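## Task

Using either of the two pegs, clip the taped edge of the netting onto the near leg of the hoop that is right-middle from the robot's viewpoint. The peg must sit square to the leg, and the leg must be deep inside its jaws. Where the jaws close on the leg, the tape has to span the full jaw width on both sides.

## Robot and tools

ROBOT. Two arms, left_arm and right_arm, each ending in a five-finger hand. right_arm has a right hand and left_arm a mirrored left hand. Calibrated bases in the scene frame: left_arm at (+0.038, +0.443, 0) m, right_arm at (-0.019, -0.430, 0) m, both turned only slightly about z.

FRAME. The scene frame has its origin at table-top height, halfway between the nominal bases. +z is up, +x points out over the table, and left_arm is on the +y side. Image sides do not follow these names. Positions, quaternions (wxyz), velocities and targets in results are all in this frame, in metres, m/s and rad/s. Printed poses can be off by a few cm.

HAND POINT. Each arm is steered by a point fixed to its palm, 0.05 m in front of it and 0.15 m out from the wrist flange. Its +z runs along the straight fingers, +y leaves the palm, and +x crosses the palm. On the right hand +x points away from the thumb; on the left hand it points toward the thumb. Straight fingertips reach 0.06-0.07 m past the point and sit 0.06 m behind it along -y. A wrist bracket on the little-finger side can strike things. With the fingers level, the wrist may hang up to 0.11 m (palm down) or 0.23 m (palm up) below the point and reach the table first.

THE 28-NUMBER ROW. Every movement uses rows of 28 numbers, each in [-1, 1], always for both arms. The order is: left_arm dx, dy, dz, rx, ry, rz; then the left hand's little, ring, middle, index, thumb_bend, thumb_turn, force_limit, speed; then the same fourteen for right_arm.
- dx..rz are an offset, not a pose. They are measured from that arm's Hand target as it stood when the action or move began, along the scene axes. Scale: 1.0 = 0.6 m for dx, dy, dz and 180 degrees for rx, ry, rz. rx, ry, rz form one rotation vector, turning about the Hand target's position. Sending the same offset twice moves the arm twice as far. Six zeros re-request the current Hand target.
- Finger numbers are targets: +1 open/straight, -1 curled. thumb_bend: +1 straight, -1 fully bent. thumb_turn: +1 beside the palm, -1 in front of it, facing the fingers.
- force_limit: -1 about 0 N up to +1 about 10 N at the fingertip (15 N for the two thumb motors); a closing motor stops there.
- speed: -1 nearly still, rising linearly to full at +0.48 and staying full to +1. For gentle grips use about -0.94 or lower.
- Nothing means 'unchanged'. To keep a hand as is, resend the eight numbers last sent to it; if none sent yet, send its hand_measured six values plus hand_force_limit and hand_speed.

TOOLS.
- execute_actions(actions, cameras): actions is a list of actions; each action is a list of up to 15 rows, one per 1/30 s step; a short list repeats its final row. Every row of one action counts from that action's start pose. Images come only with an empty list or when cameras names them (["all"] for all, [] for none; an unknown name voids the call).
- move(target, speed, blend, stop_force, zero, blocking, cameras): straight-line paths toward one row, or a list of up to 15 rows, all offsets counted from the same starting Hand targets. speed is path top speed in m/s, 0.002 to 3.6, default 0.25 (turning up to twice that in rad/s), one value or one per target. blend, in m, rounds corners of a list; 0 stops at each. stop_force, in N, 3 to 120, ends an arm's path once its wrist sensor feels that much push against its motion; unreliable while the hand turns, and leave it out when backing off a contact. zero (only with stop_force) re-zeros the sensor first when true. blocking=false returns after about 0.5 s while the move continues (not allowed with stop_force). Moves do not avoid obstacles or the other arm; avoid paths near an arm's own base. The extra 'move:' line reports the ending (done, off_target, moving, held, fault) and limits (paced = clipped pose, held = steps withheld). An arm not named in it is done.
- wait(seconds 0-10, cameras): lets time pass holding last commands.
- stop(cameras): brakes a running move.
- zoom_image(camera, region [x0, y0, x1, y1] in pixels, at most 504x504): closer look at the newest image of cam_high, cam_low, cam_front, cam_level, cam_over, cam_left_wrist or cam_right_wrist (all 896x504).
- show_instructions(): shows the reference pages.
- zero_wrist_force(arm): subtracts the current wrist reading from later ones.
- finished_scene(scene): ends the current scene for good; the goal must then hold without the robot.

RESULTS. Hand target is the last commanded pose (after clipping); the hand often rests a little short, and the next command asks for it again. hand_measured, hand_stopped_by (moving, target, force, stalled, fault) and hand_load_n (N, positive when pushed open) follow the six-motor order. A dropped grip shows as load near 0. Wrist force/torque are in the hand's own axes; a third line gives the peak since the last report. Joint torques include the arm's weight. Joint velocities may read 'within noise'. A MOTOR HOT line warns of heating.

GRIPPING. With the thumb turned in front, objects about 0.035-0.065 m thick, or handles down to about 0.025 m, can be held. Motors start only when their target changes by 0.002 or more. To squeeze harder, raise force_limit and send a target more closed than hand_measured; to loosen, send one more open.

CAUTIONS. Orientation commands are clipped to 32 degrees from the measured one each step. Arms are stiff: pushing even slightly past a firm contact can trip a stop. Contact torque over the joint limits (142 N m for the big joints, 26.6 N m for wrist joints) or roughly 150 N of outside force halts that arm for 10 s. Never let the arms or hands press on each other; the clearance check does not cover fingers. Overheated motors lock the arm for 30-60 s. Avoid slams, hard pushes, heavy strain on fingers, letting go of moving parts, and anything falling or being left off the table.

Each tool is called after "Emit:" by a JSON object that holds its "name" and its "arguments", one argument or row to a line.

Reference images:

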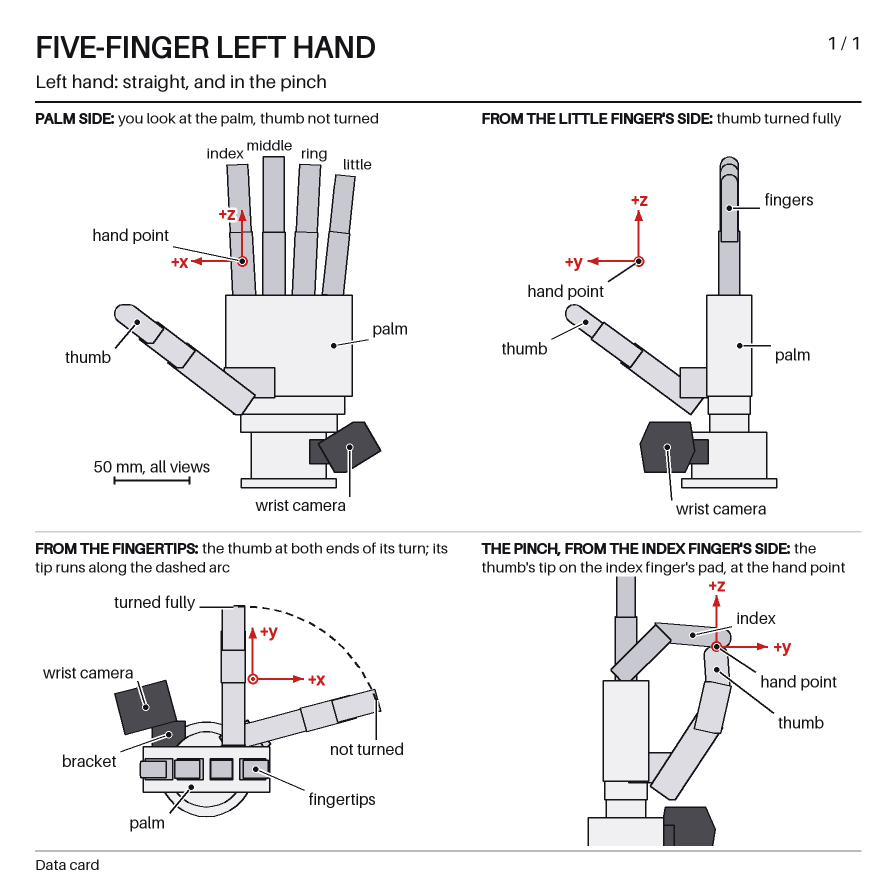

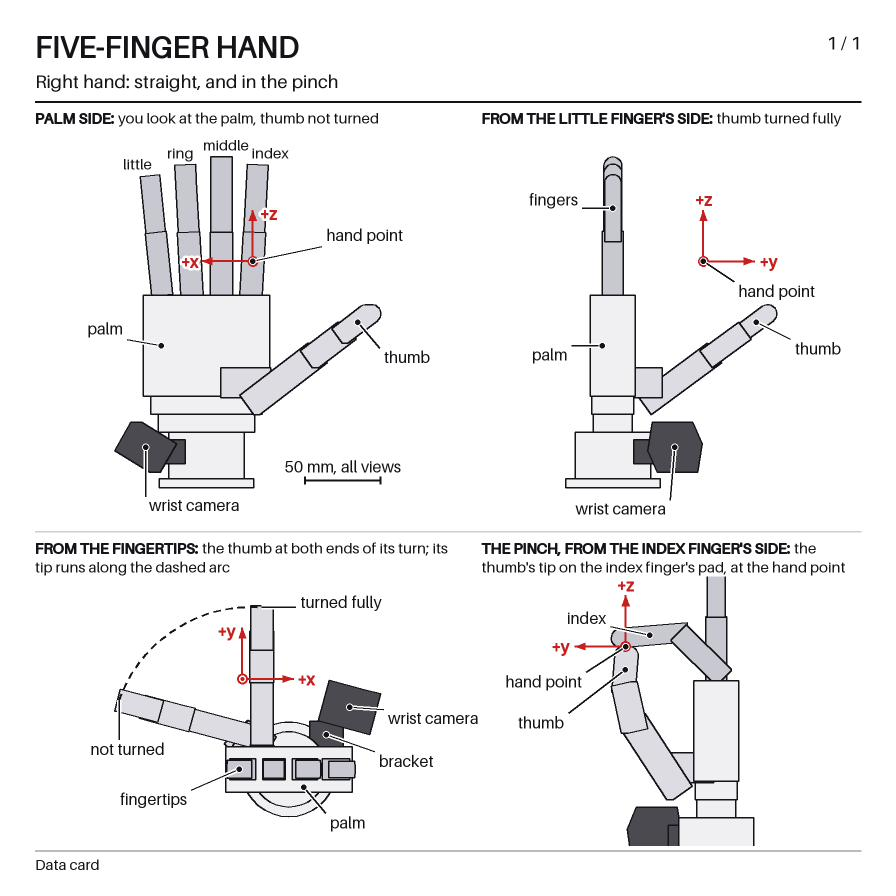

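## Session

Emit:
{"name": "execute_actions", "arguments": {
  "actions": [],
  "cameras": ["all"]
}}

Scene clock: 0.00 s.
left_arm: end_effector_position=(+0.5075, +0.6321, +0.1873) hand_measured=(+1.000, +1.000, +1.000, +1.000, +1.000, +1.000) hand_load_n=(+0.0, +0.0, +0.0, +0.0, +0.0, +0.0) hand_stopped_by=(target, target, target, target, target, target) hand_force_limit=0.00 hand_speed=-0.80 end_effector_quat_wxyz=(-0.056, +0.729, -0.405, +0.548) | right_arm: end_effector_position=(+0.6760, -0.4189, +0.2448) hand_measured=(+1.000, +1.000, +1.000, +1.000, +1.000, +1.000) hand_load_n=(+0.0, +0.0, +0.0, +0.0, +0.0, +0.0) hand_stopped_by=(target, target, target, target, target, target) hand_force_limit=0.00 hand_speed=-0.80 end_effector_quat_wxyz=(+0.173, -0.008, +0.962, -0.213)
Joint positions: left_arm=[4.35 -2.095 -1.7 2.208 -0.403 3.767] | right_arm=[-0.073 -0.9 0.854 1.189 1.936 -1.803]
Joint velocities: within noise
Joint torques (N m): no reading
Wrist force (N): no reading
Wrist torque (N m): no reading
Wrist force, peak (N): no reading
Hand target: left_arm +0.5075, +0.6321, +0.1873; -0.056, +0.729, -0.405, +0.548 | right_arm +0.6760, -0.4189, +0.2448; +0.173, -0.008, +0.962, -0.213

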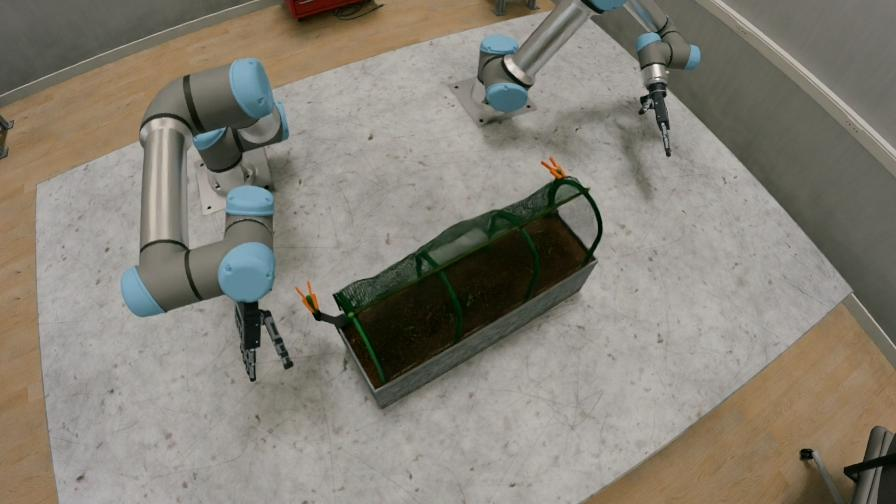

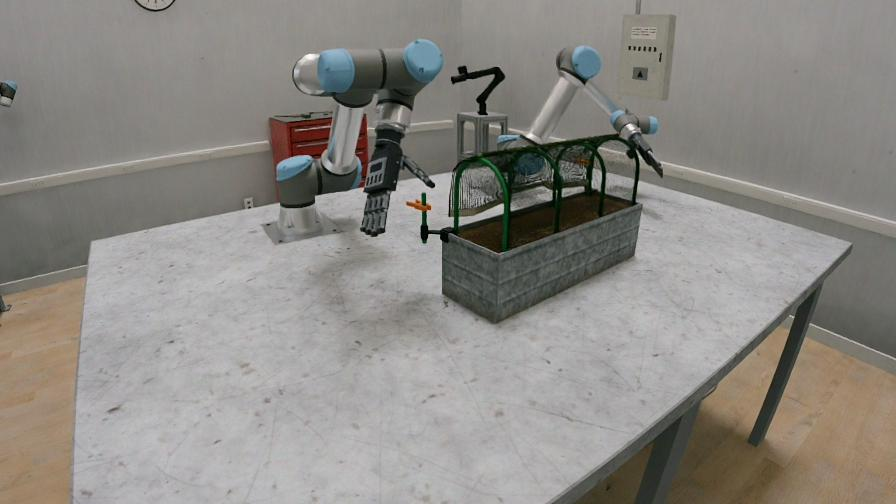

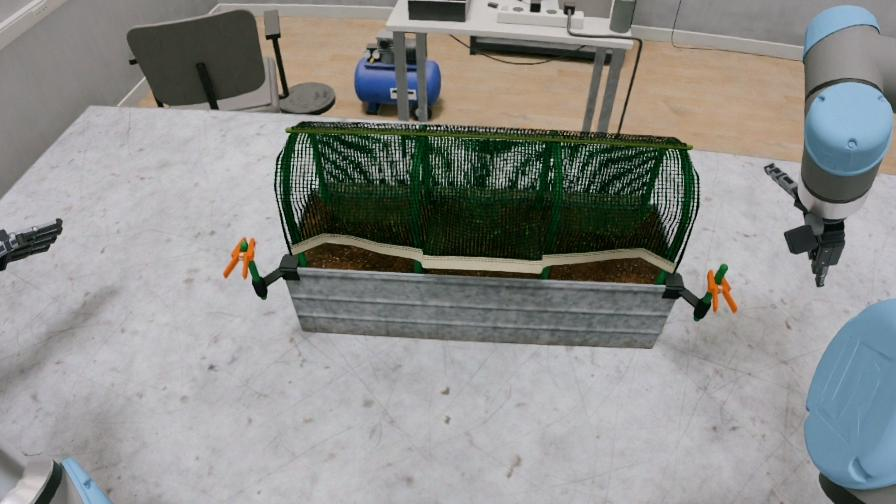

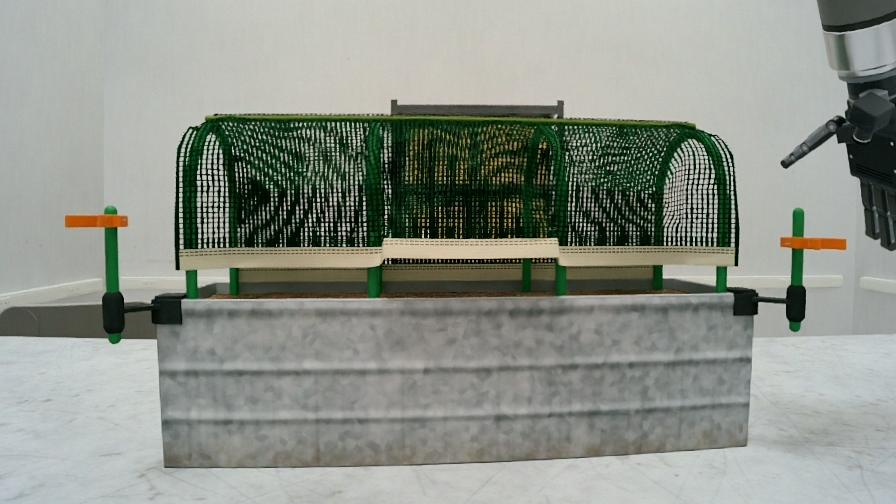

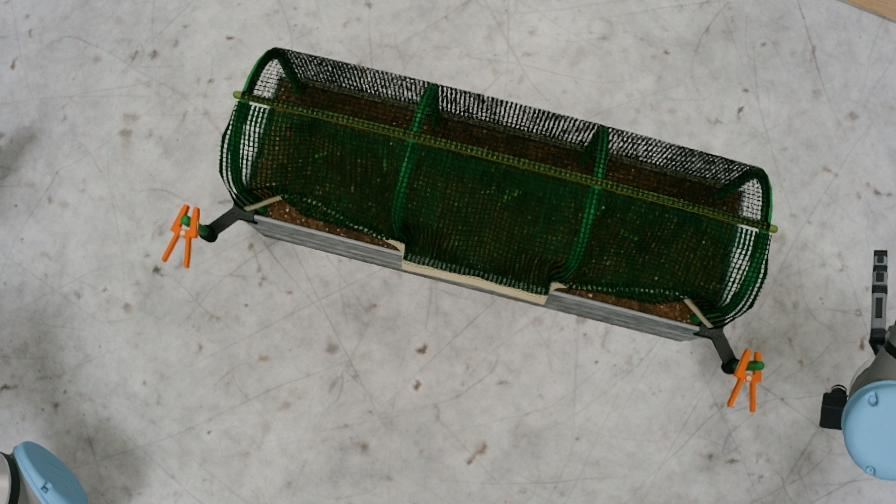

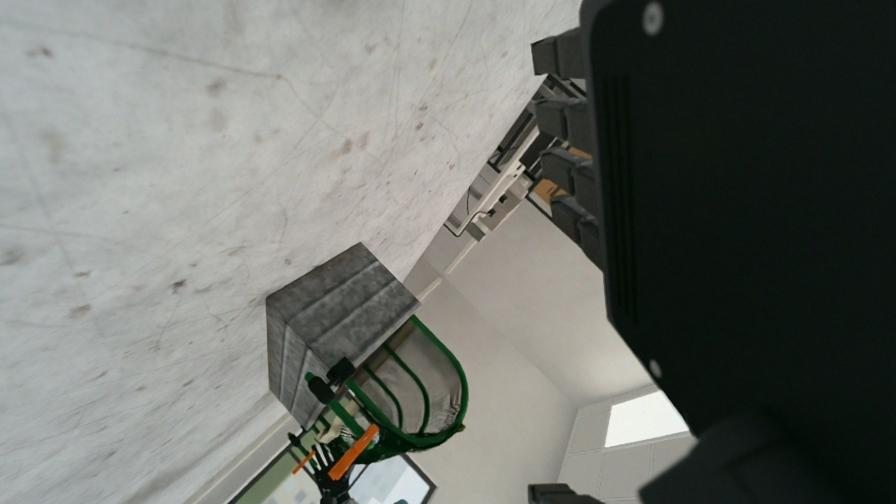

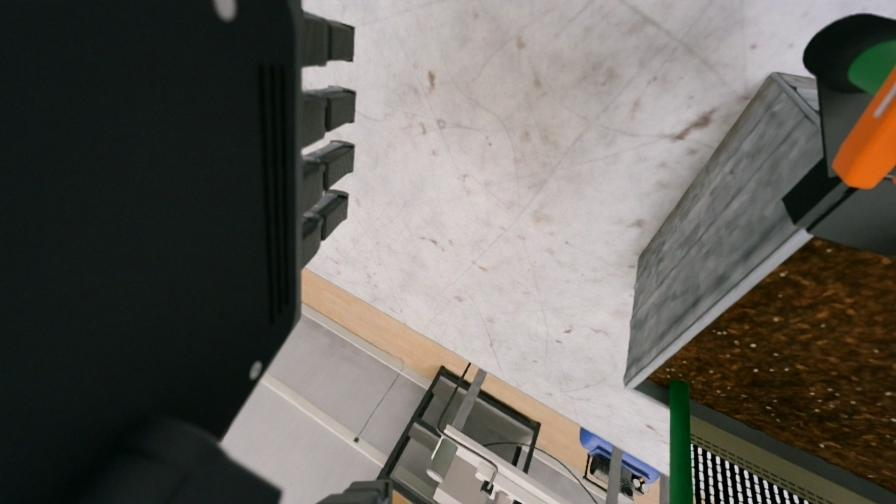

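Emit:
{"name": "zoom_image", "arguments": {
  "camera": "cam_over",
  "region": [690, 320, 790, 420]
}}

Emit:
{"name": "zoom_image", "arguments": {
  "camera": "cam_level",
  "region": [730, 200, 860, 330]
}}

Emit:
{"name": "zoom_image", "arguments": {
  "camera": "cam_front",
  "region": [660, 240, 760, 340]
}}

Emit:
{"name": "zoom_image", "arguments": {
  "camera": "cam_over",
  "region": [510, 240, 610, 340]
}}

Emit:
{"name": "zoom_image", "arguments": {
  "camera": "cam_level",
  "region": [520, 215, 600, 295]
}}

Emit:
{"name": "zoom_image", "arguments": {
  "camera": "cam_over",
  "region": [140, 180, 240, 280]
}}

Scaled by 5.040 from the camera's 896x504 image, which has a finer 1280x720 frame.

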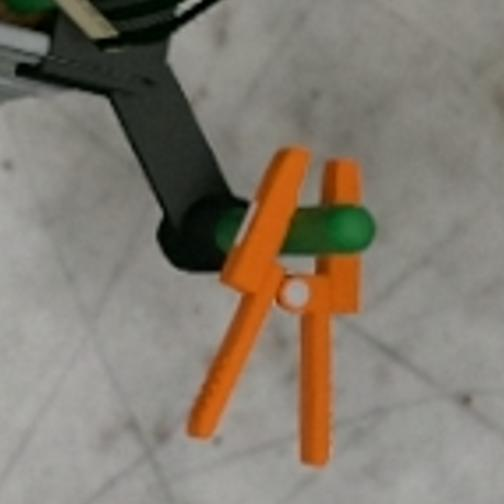

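Scaled by 3.877 from the camera's 896x504 image, which has a finer 1280x720 frame.

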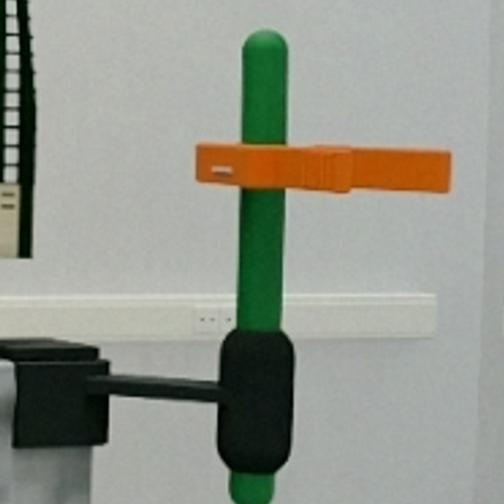

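Scaled by 5.040 from the camera's 896x504 image, which has a finer 1280x720 frame.

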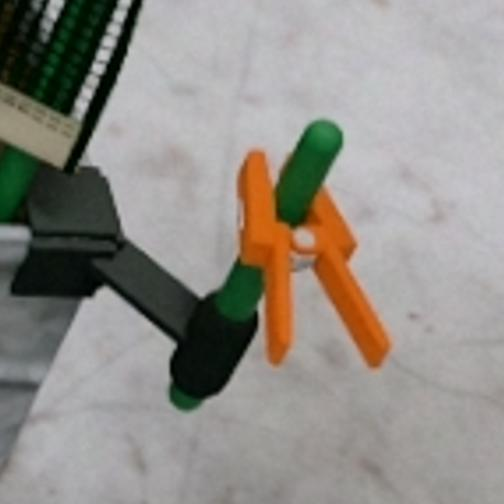

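Scaled by 5.040 from the camera's 896x504 image, which has a finer 1280x720 frame.

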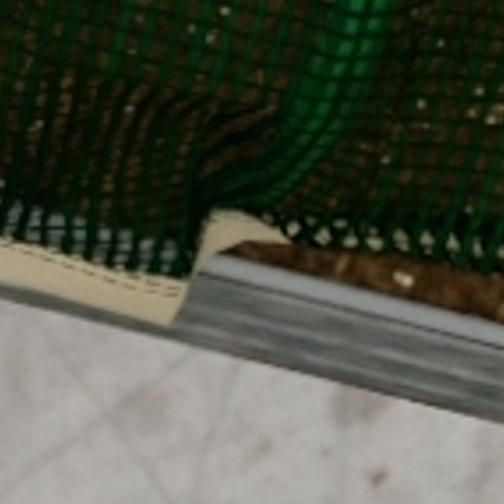

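Scaled by 6.300 from the camera's 896x504 image, which has a finer 1280x720 frame.

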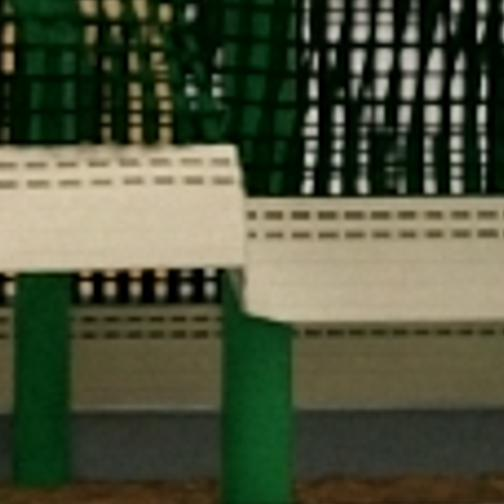

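Scaled by 5.040 from the camera's 896x504 image, which has a finer 1280x720 frame.

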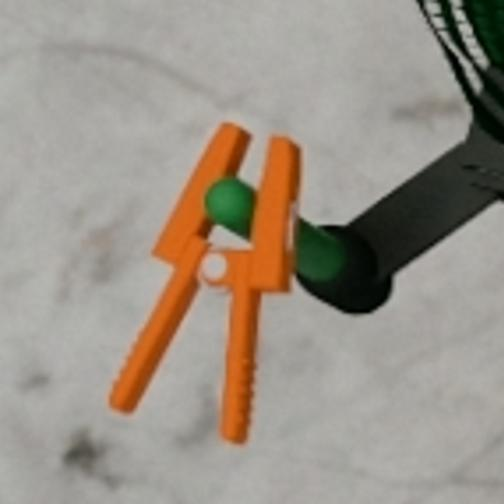

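Emit:
{"name": "move", "arguments": {
  "target": [
    [0,0,0,0,0,0,1,1,1,1,1,1,0,-0.8,0,0,0.25,0,0,0,1,1,1,1,0.6,-1,0,-0.6],
    [0,0,0,0,0,0,1,1,1,1,1,1,0,-0.8,-0.46,0.03,0.25,0.131,0.118,0.027,1,1,1,1,0.6,-1,0,-0.6],
    [0,0,0,0,0,0,1,1,1,1,1,1,0,-0.8,-0.46,0.03,-0.03,0.131,0.118,0.027,1,1,1,1,0.6,-1,0,-0.6]
  ],
  "speed": 0.25,
  "blend": [0.03, 0.03, 0],
  "cameras": ["all"]
}}

Scene clock: 6.43 s.
left_arm: end_effector_position=(+0.5075, +0.6321, +0.1873) hand_measured=(+1.000, +1.000, +1.000, +1.000, +1.000, +1.000) hand_load_n=(+0.0, +0.0, +0.0, +0.0, +0.0, +0.0) hand_stopped_by=(target, target, target, target, target, target) hand_force_limit=0.00 hand_speed=-0.80 end_effector_quat_wxyz=(-0.056, +0.729, -0.405, +0.548) | right_arm: end_effector_position=(+0.4000, -0.4009, +0.2269) hand_measured=(+1.000, +1.000, +1.000, +1.000, +0.600, -1.000) hand_load_n=(+0.0, +0.0, +0.0, +0.0, +0.0, +0.0) hand_stopped_by=(target, target, target, target, target, target) hand_force_limit=0.00 hand_speed=-0.60 end_effector_quat_wxyz=(+0.001, -0.052, +0.999, -0.001)
Joint positions: left_arm=[4.35 -2.095 -1.7 2.208 -0.403 3.767] | right_arm=[-0.366 -1.351 1.609 1.311 1.571 -2.103]
Joint torques (N m): left_arm=[-0.87 36.42 13.89 -2.29 1.4 -0.2] | right_arm=[-5.97 -16.94 -4.45 0.76 -1.26 -0.99]
Wrist force (N): left_arm=[-0.3 -0.2 0.3] | right_arm=[0.8 0.7 0.0]
Wrist torque (N m): left_arm=[-0.04 0.05 -0.01] | right_arm=[0.07 -0.01 0.21]
Wrist force, peak (N): left_arm=[-0.5 -0.2 0.2] | right_arm=[1.6 0.7 -0.5]
Hand target: left_arm +0.5075, +0.6321, +0.1873; -0.056, +0.729, -0.405, +0.548 | right_arm +0.4000, -0.4009, +0.2268; +0.001, -0.052, +0.999, -0.001
Off the commanded pose: left_arm 0.000 m, 0 deg | right_arm 0.000 m, 0 deg.
move: done

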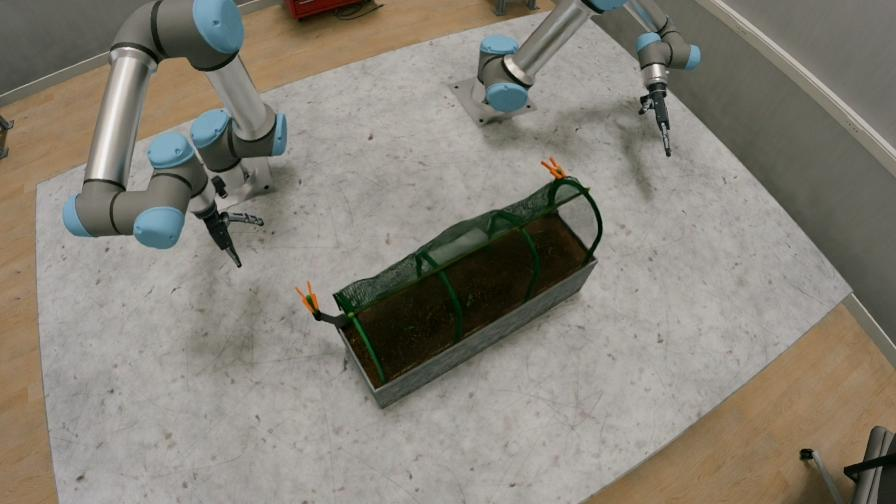

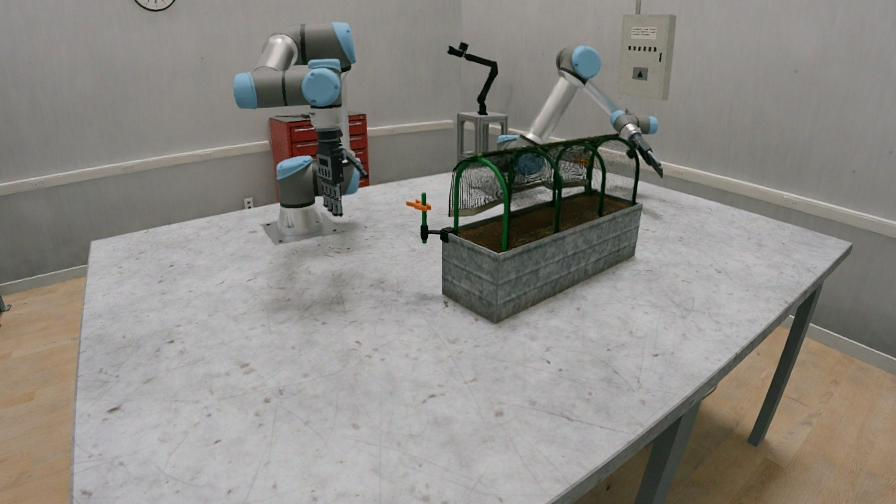

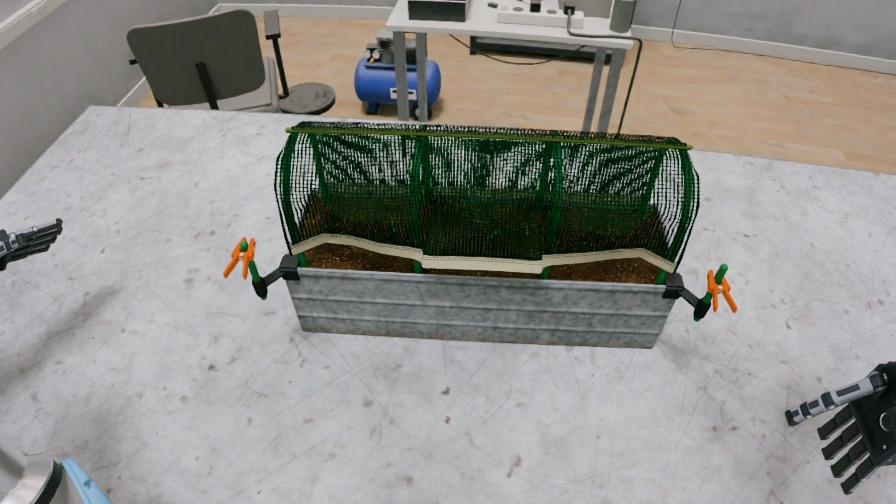

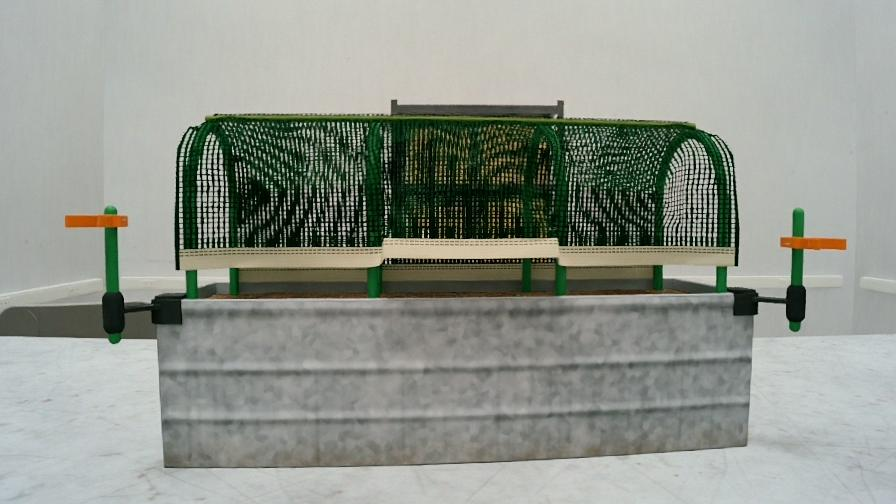

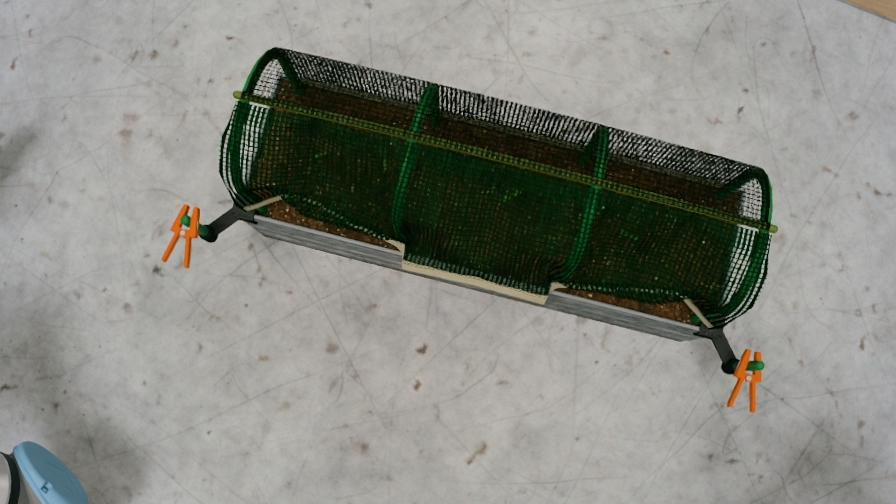

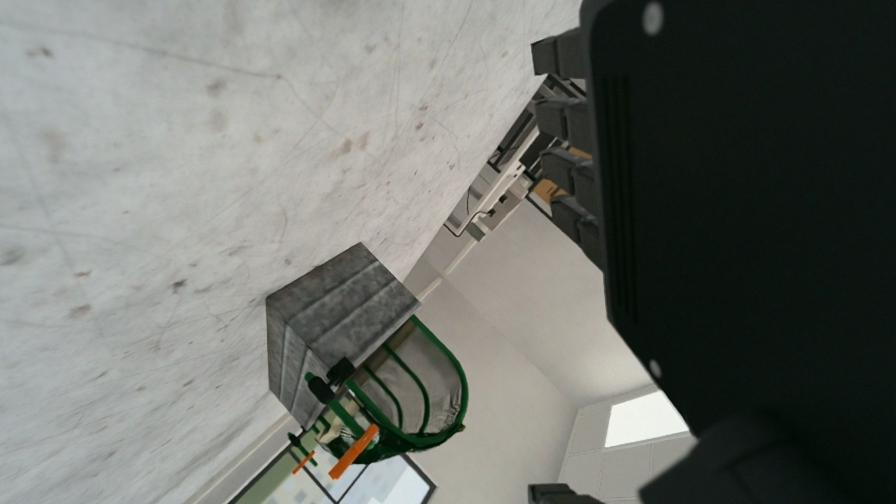

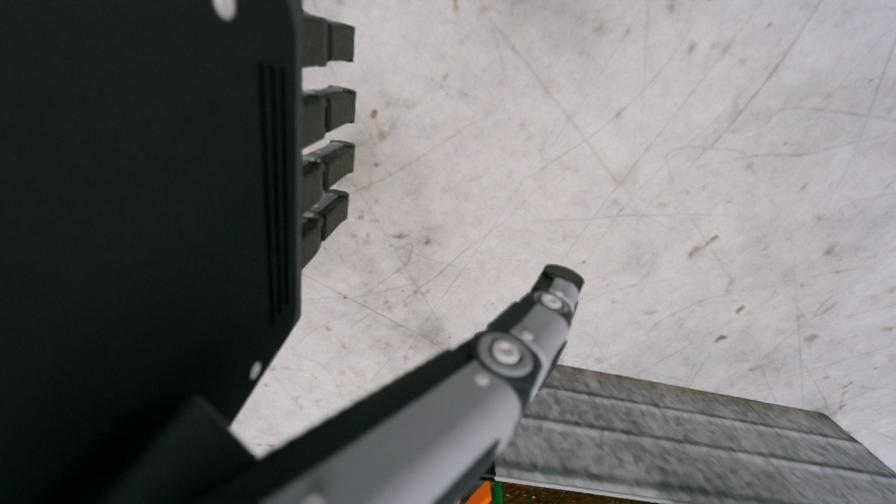

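Emit:
{"name": "move", "arguments": {
  "target": [0,0,0,0,0,0,1,1,1,1,1,1,0,-0.8,0.1,0.168,-0.07,0,0,0,1,1,1,1,0.6,-1,0,-0.6],
  "speed": 0.15,
  "cameras": ["cam_front","cam_level","cam_over","cam_right_wrist"]
}}

Emit:
{"name": "zoom_image", "arguments": {
  "camera": "cam_over",
  "region": [660, 330, 780, 450]
}}

Emit:
{"name": "zoom_image", "arguments": {
  "camera": "cam_level",
  "region": [730, 180, 880, 330]
}}

Emit:
{"name": "zoom_image", "arguments": {
  "camera": "cam_right_wrist",
  "region": [200, 250, 560, 504]
}}

Scene clock: 9.07 s.
left_arm: end_effector_position=(+0.5075, +0.6321, +0.1873) hand_measured=(+1.000, +1.000, +1.000, +1.000, +1.000, +1.000) hand_load_n=(+0.0, +0.0, +0.0, +0.0, +0.0, +0.0) hand_stopped_by=(target, target, target, target, target, target) hand_force_limit=0.00 hand_speed=-0.80 end_effector_quat_wxyz=(-0.056, +0.729, -0.405, +0.548) | right_arm: end_effector_position=(+0.4599, -0.3002, +0.1848) hand_measured=(+1.000, +1.000, +1.000, +1.000, +0.600, -1.000) hand_load_n=(+0.0, +0.0, +0.0, +0.0, +0.0, +0.0) hand_stopped_by=(target, target, target, target, target, target) hand_force_limit=0.00 hand_speed=-0.60 end_effector_quat_wxyz=(+0.001, -0.052, +0.999, +0.000)
Joint positions: left_arm=[4.35 -2.095 -1.7 2.208 -0.403 3.767] | right_arm=[-0.085 -1.172 1.48 1.261 1.571 -1.822]
Joint torques (N m): left_arm=[-1.47 36.77 13.92 -2.35 1.39 -0.02] | right_arm=[7.01 -23.59 -28.93 3.79 1.69 1.22]
Wrist force (N): left_arm=[-0.2 0.0 0.1] | right_arm=[1.1 0.2 -0.4]
Wrist torque (N m): left_arm=[0.00 0.02 -0.01] | right_arm=[0.01 -0.07 0.12]
Wrist force, peak (N): left_arm=[-0.6 -0.1 -0.1] | right_arm=[0.8 1.2 0.3]
Hand target: left_arm +0.5075, +0.6321, +0.1873; -0.056, +0.729, -0.405, +0.548 | right_arm +0.4600, -0.3001, +0.1848; +0.001, -0.052, +0.999, -0.001
Off the commanded pose: left_arm 0.000 m, 0 deg | right_arm 0.000 m, 0 deg.
move: done
Images, in order (width x height): cam_front 896x504, cam_level 896x504, cam_over 896x504, cam_right_wrist 896x504.

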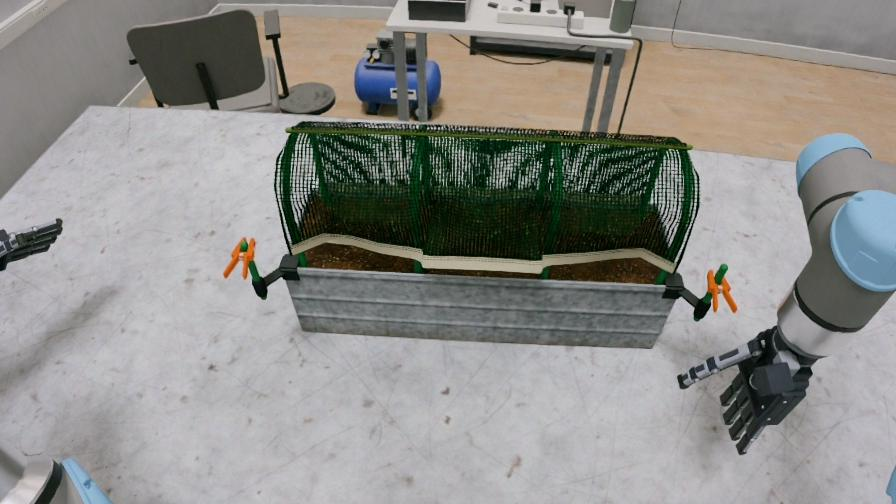

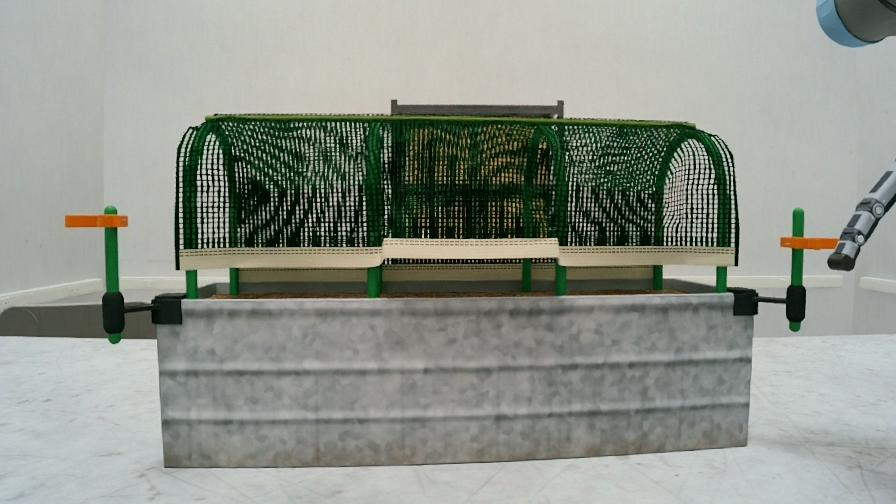

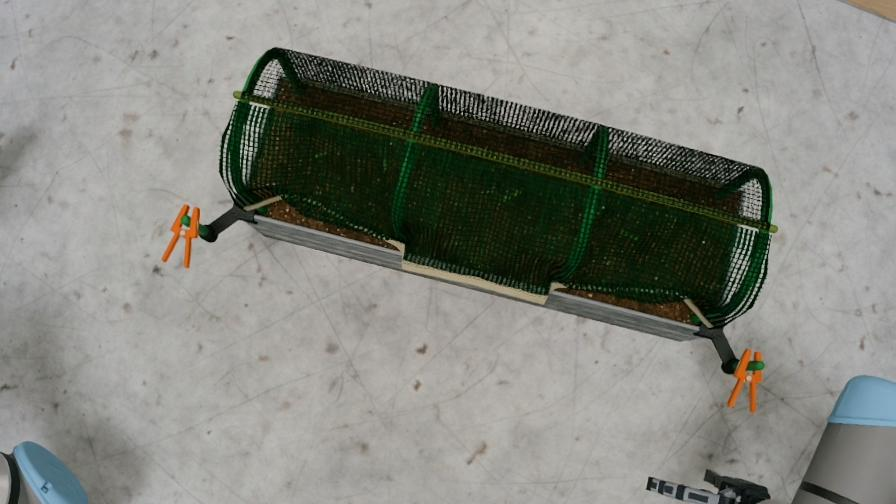

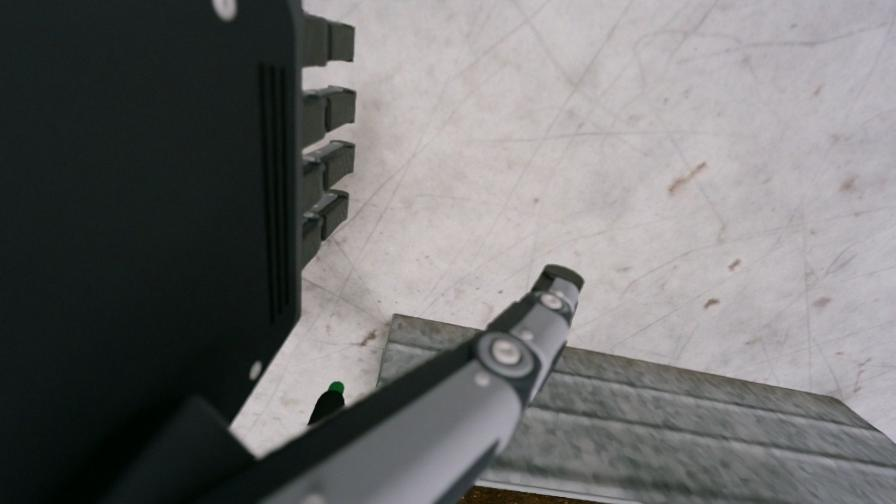

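Scaled by 4.200 from the camera's 896x504 image, which has a finer 1280x720 frame.

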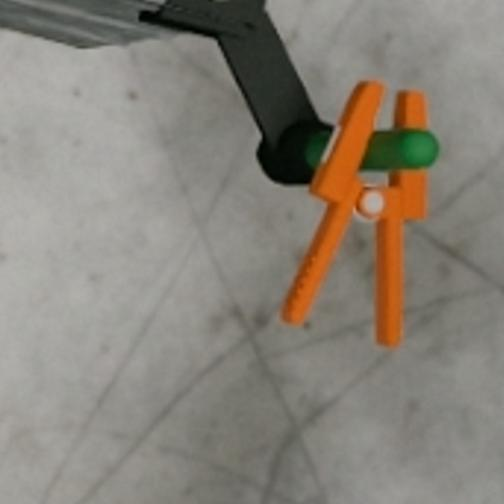

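Scaled by 3.360 from the camera's 896x504 image, which has a finer 1280x720 frame.

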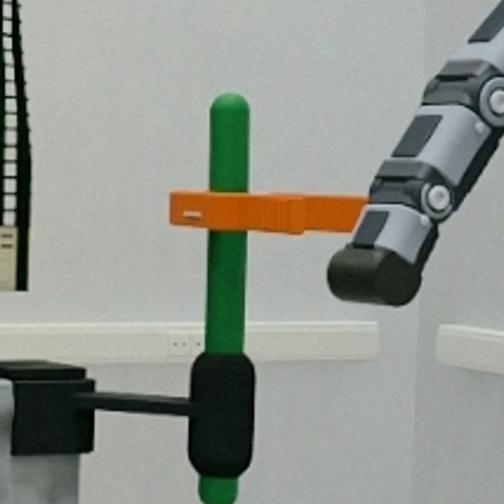

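Scaled by 1.400 from the camera's 896x504 image, which has a finer 1280x720 frame.

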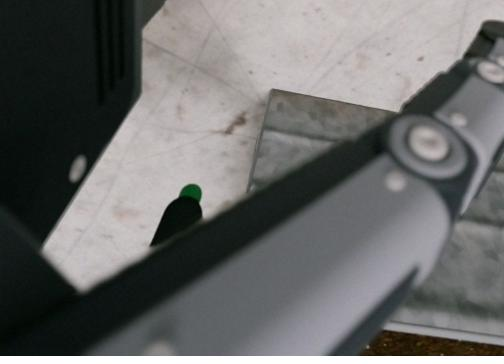

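Emit:
{"name": "move", "arguments": {
  "target": [0,0,0,0,0,0,1,1,1,1,1,1,0,-0.8,0.1,0.0068,-0.0113,0,0,0,1,1,1,1,0.6,-1,0,-0.6],
  "speed": 0.12,
  "stop_force": 10,
  "cameras": ["cam_front","cam_level","cam_over","cam_right_wrist"]
}}

Emit:
{"name": "zoom_image", "arguments": {
  "camera": "cam_over",
  "region": [670, 340, 790, 460]
}}

Emit:
{"name": "zoom_image", "arguments": {
  "camera": "cam_level",
  "region": [746, 180, 896, 330]
}}

Emit:
{"name": "zoom_image", "arguments": {
  "camera": "cam_right_wrist",
  "region": [200, 250, 560, 504]
}}

Scene clock: 12.70 s.
left_arm: end_effector_position=(+0.5075, +0.6321, +0.1873) hand_measured=(+1.000, +1.000, +1.000, +1.000, +1.000, +1.000) hand_load_n=(+0.0, +0.0, +0.0, +0.0, +0.0, -0.5) hand_stopped_by=(target, target, target, target, target, target) hand_force_limit=0.00 hand_speed=-0.80 end_effector_quat_wxyz=(-0.056, +0.729, -0.405, +0.548) | right_arm: end_effector_position=(+0.5200, -0.2960, +0.1780) hand_measured=(+1.000, +1.000, +1.000, +1.000, +0.600, -1.000) hand_load_n=(+0.0, +0.0, +0.0, +0.0, -0.5, +0.0) hand_stopped_by=(target, target, target, target, target, target) hand_force_limit=0.00 hand_speed=-0.60 end_effector_quat_wxyz=(+0.001, -0.052, +0.999, -0.001)
Joint positions: left_arm=[4.35 -2.095 -1.7 2.208 -0.403 3.767] | right_arm=[-0.059 -1.024 1.274 1.319 1.571 -1.796]
Joint torques (N m): left_arm=[-1.18 35.4 14.18 -2.57 1.47 0.04] | right_arm=[6.74 -29.54 -28.74 3.71 1.7 1.27]
Wrist force (N): left_arm=[-0.1 0.0 0.0] | right_arm=[0.5 0.6 -0.4]
Wrist torque (N m): left_arm=[0.01 0.01 -0.01] | right_arm=[0.05 0.03 0.12]
Wrist force, peak (N): left_arm=[-0.6 -0.1 0.2] | right_arm=[1.5 0.4 -0.4]
Hand target: left_arm +0.5075, +0.6321, +0.1873; -0.056, +0.729, -0.405, +0.548 | right_arm +0.5200, -0.2960, +0.1780; +0.001, -0.052, +0.999, -0.001
Off the commanded pose: left_arm 0.000 m, 0 deg | right_arm 0.000 m, 0 deg.
move: done
Images, in order (width x height): cam_front 896x504, cam_level 896x504, cam_over 896x504, cam_right_wrist 896x504.

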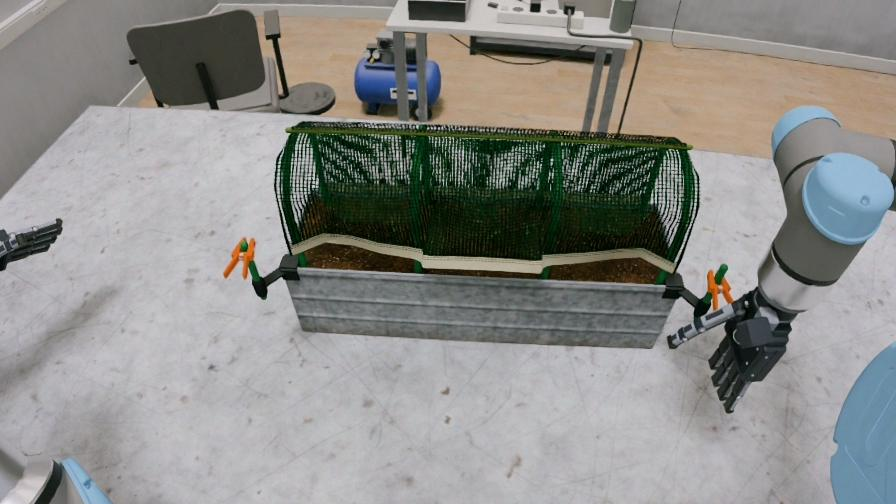

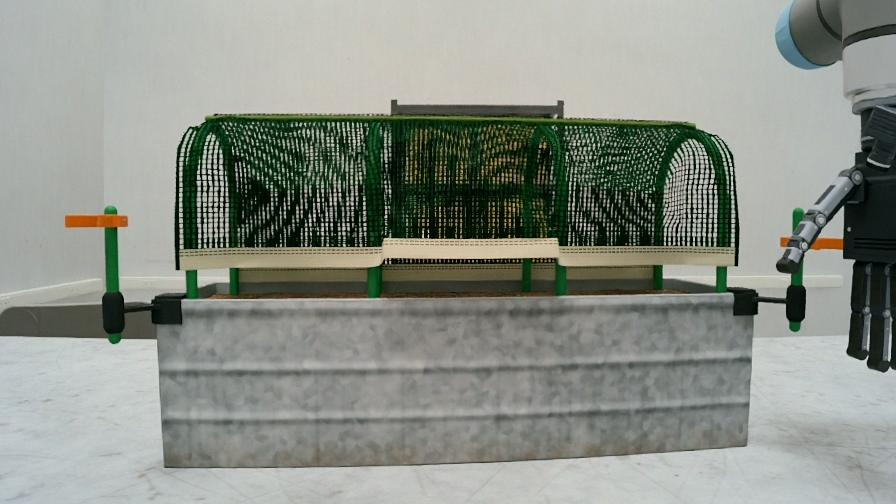

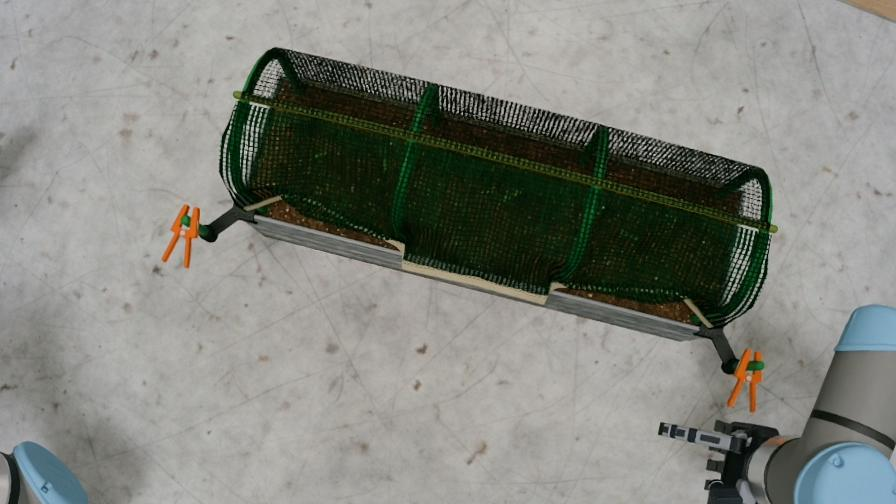

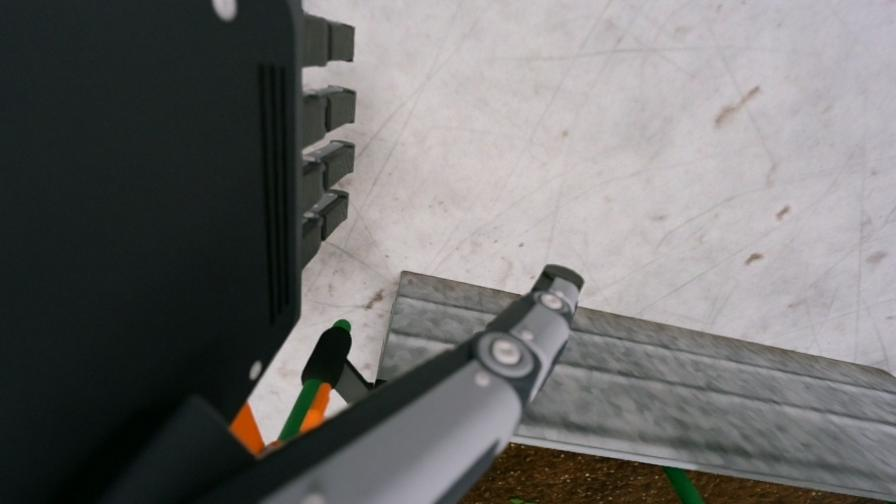

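Scaled by 4.200 from the camera's 896x504 image, which has a finer 1280x720 frame.

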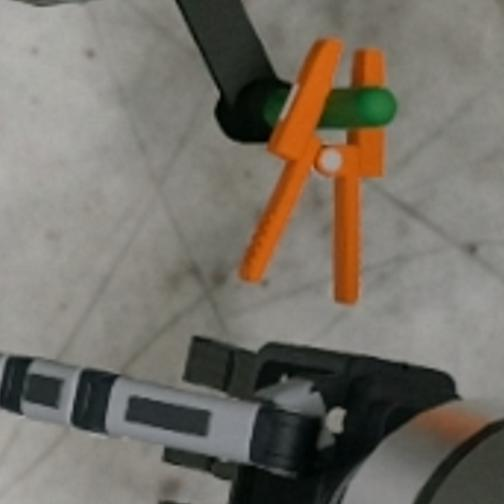

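Scaled by 3.360 from the camera's 896x504 image, which has a finer 1280x720 frame.

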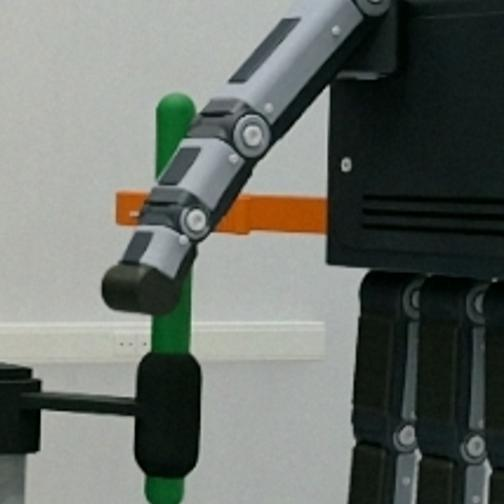

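Scaled by 1.400 from the camera's 896x504 image, which has a finer 1280x720 frame.

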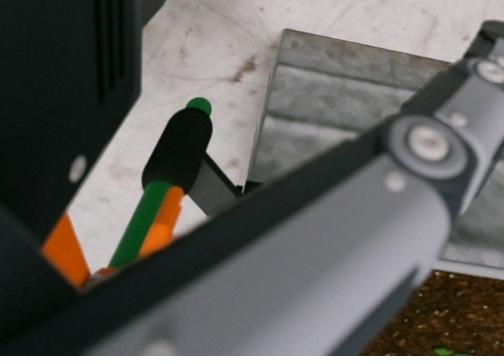

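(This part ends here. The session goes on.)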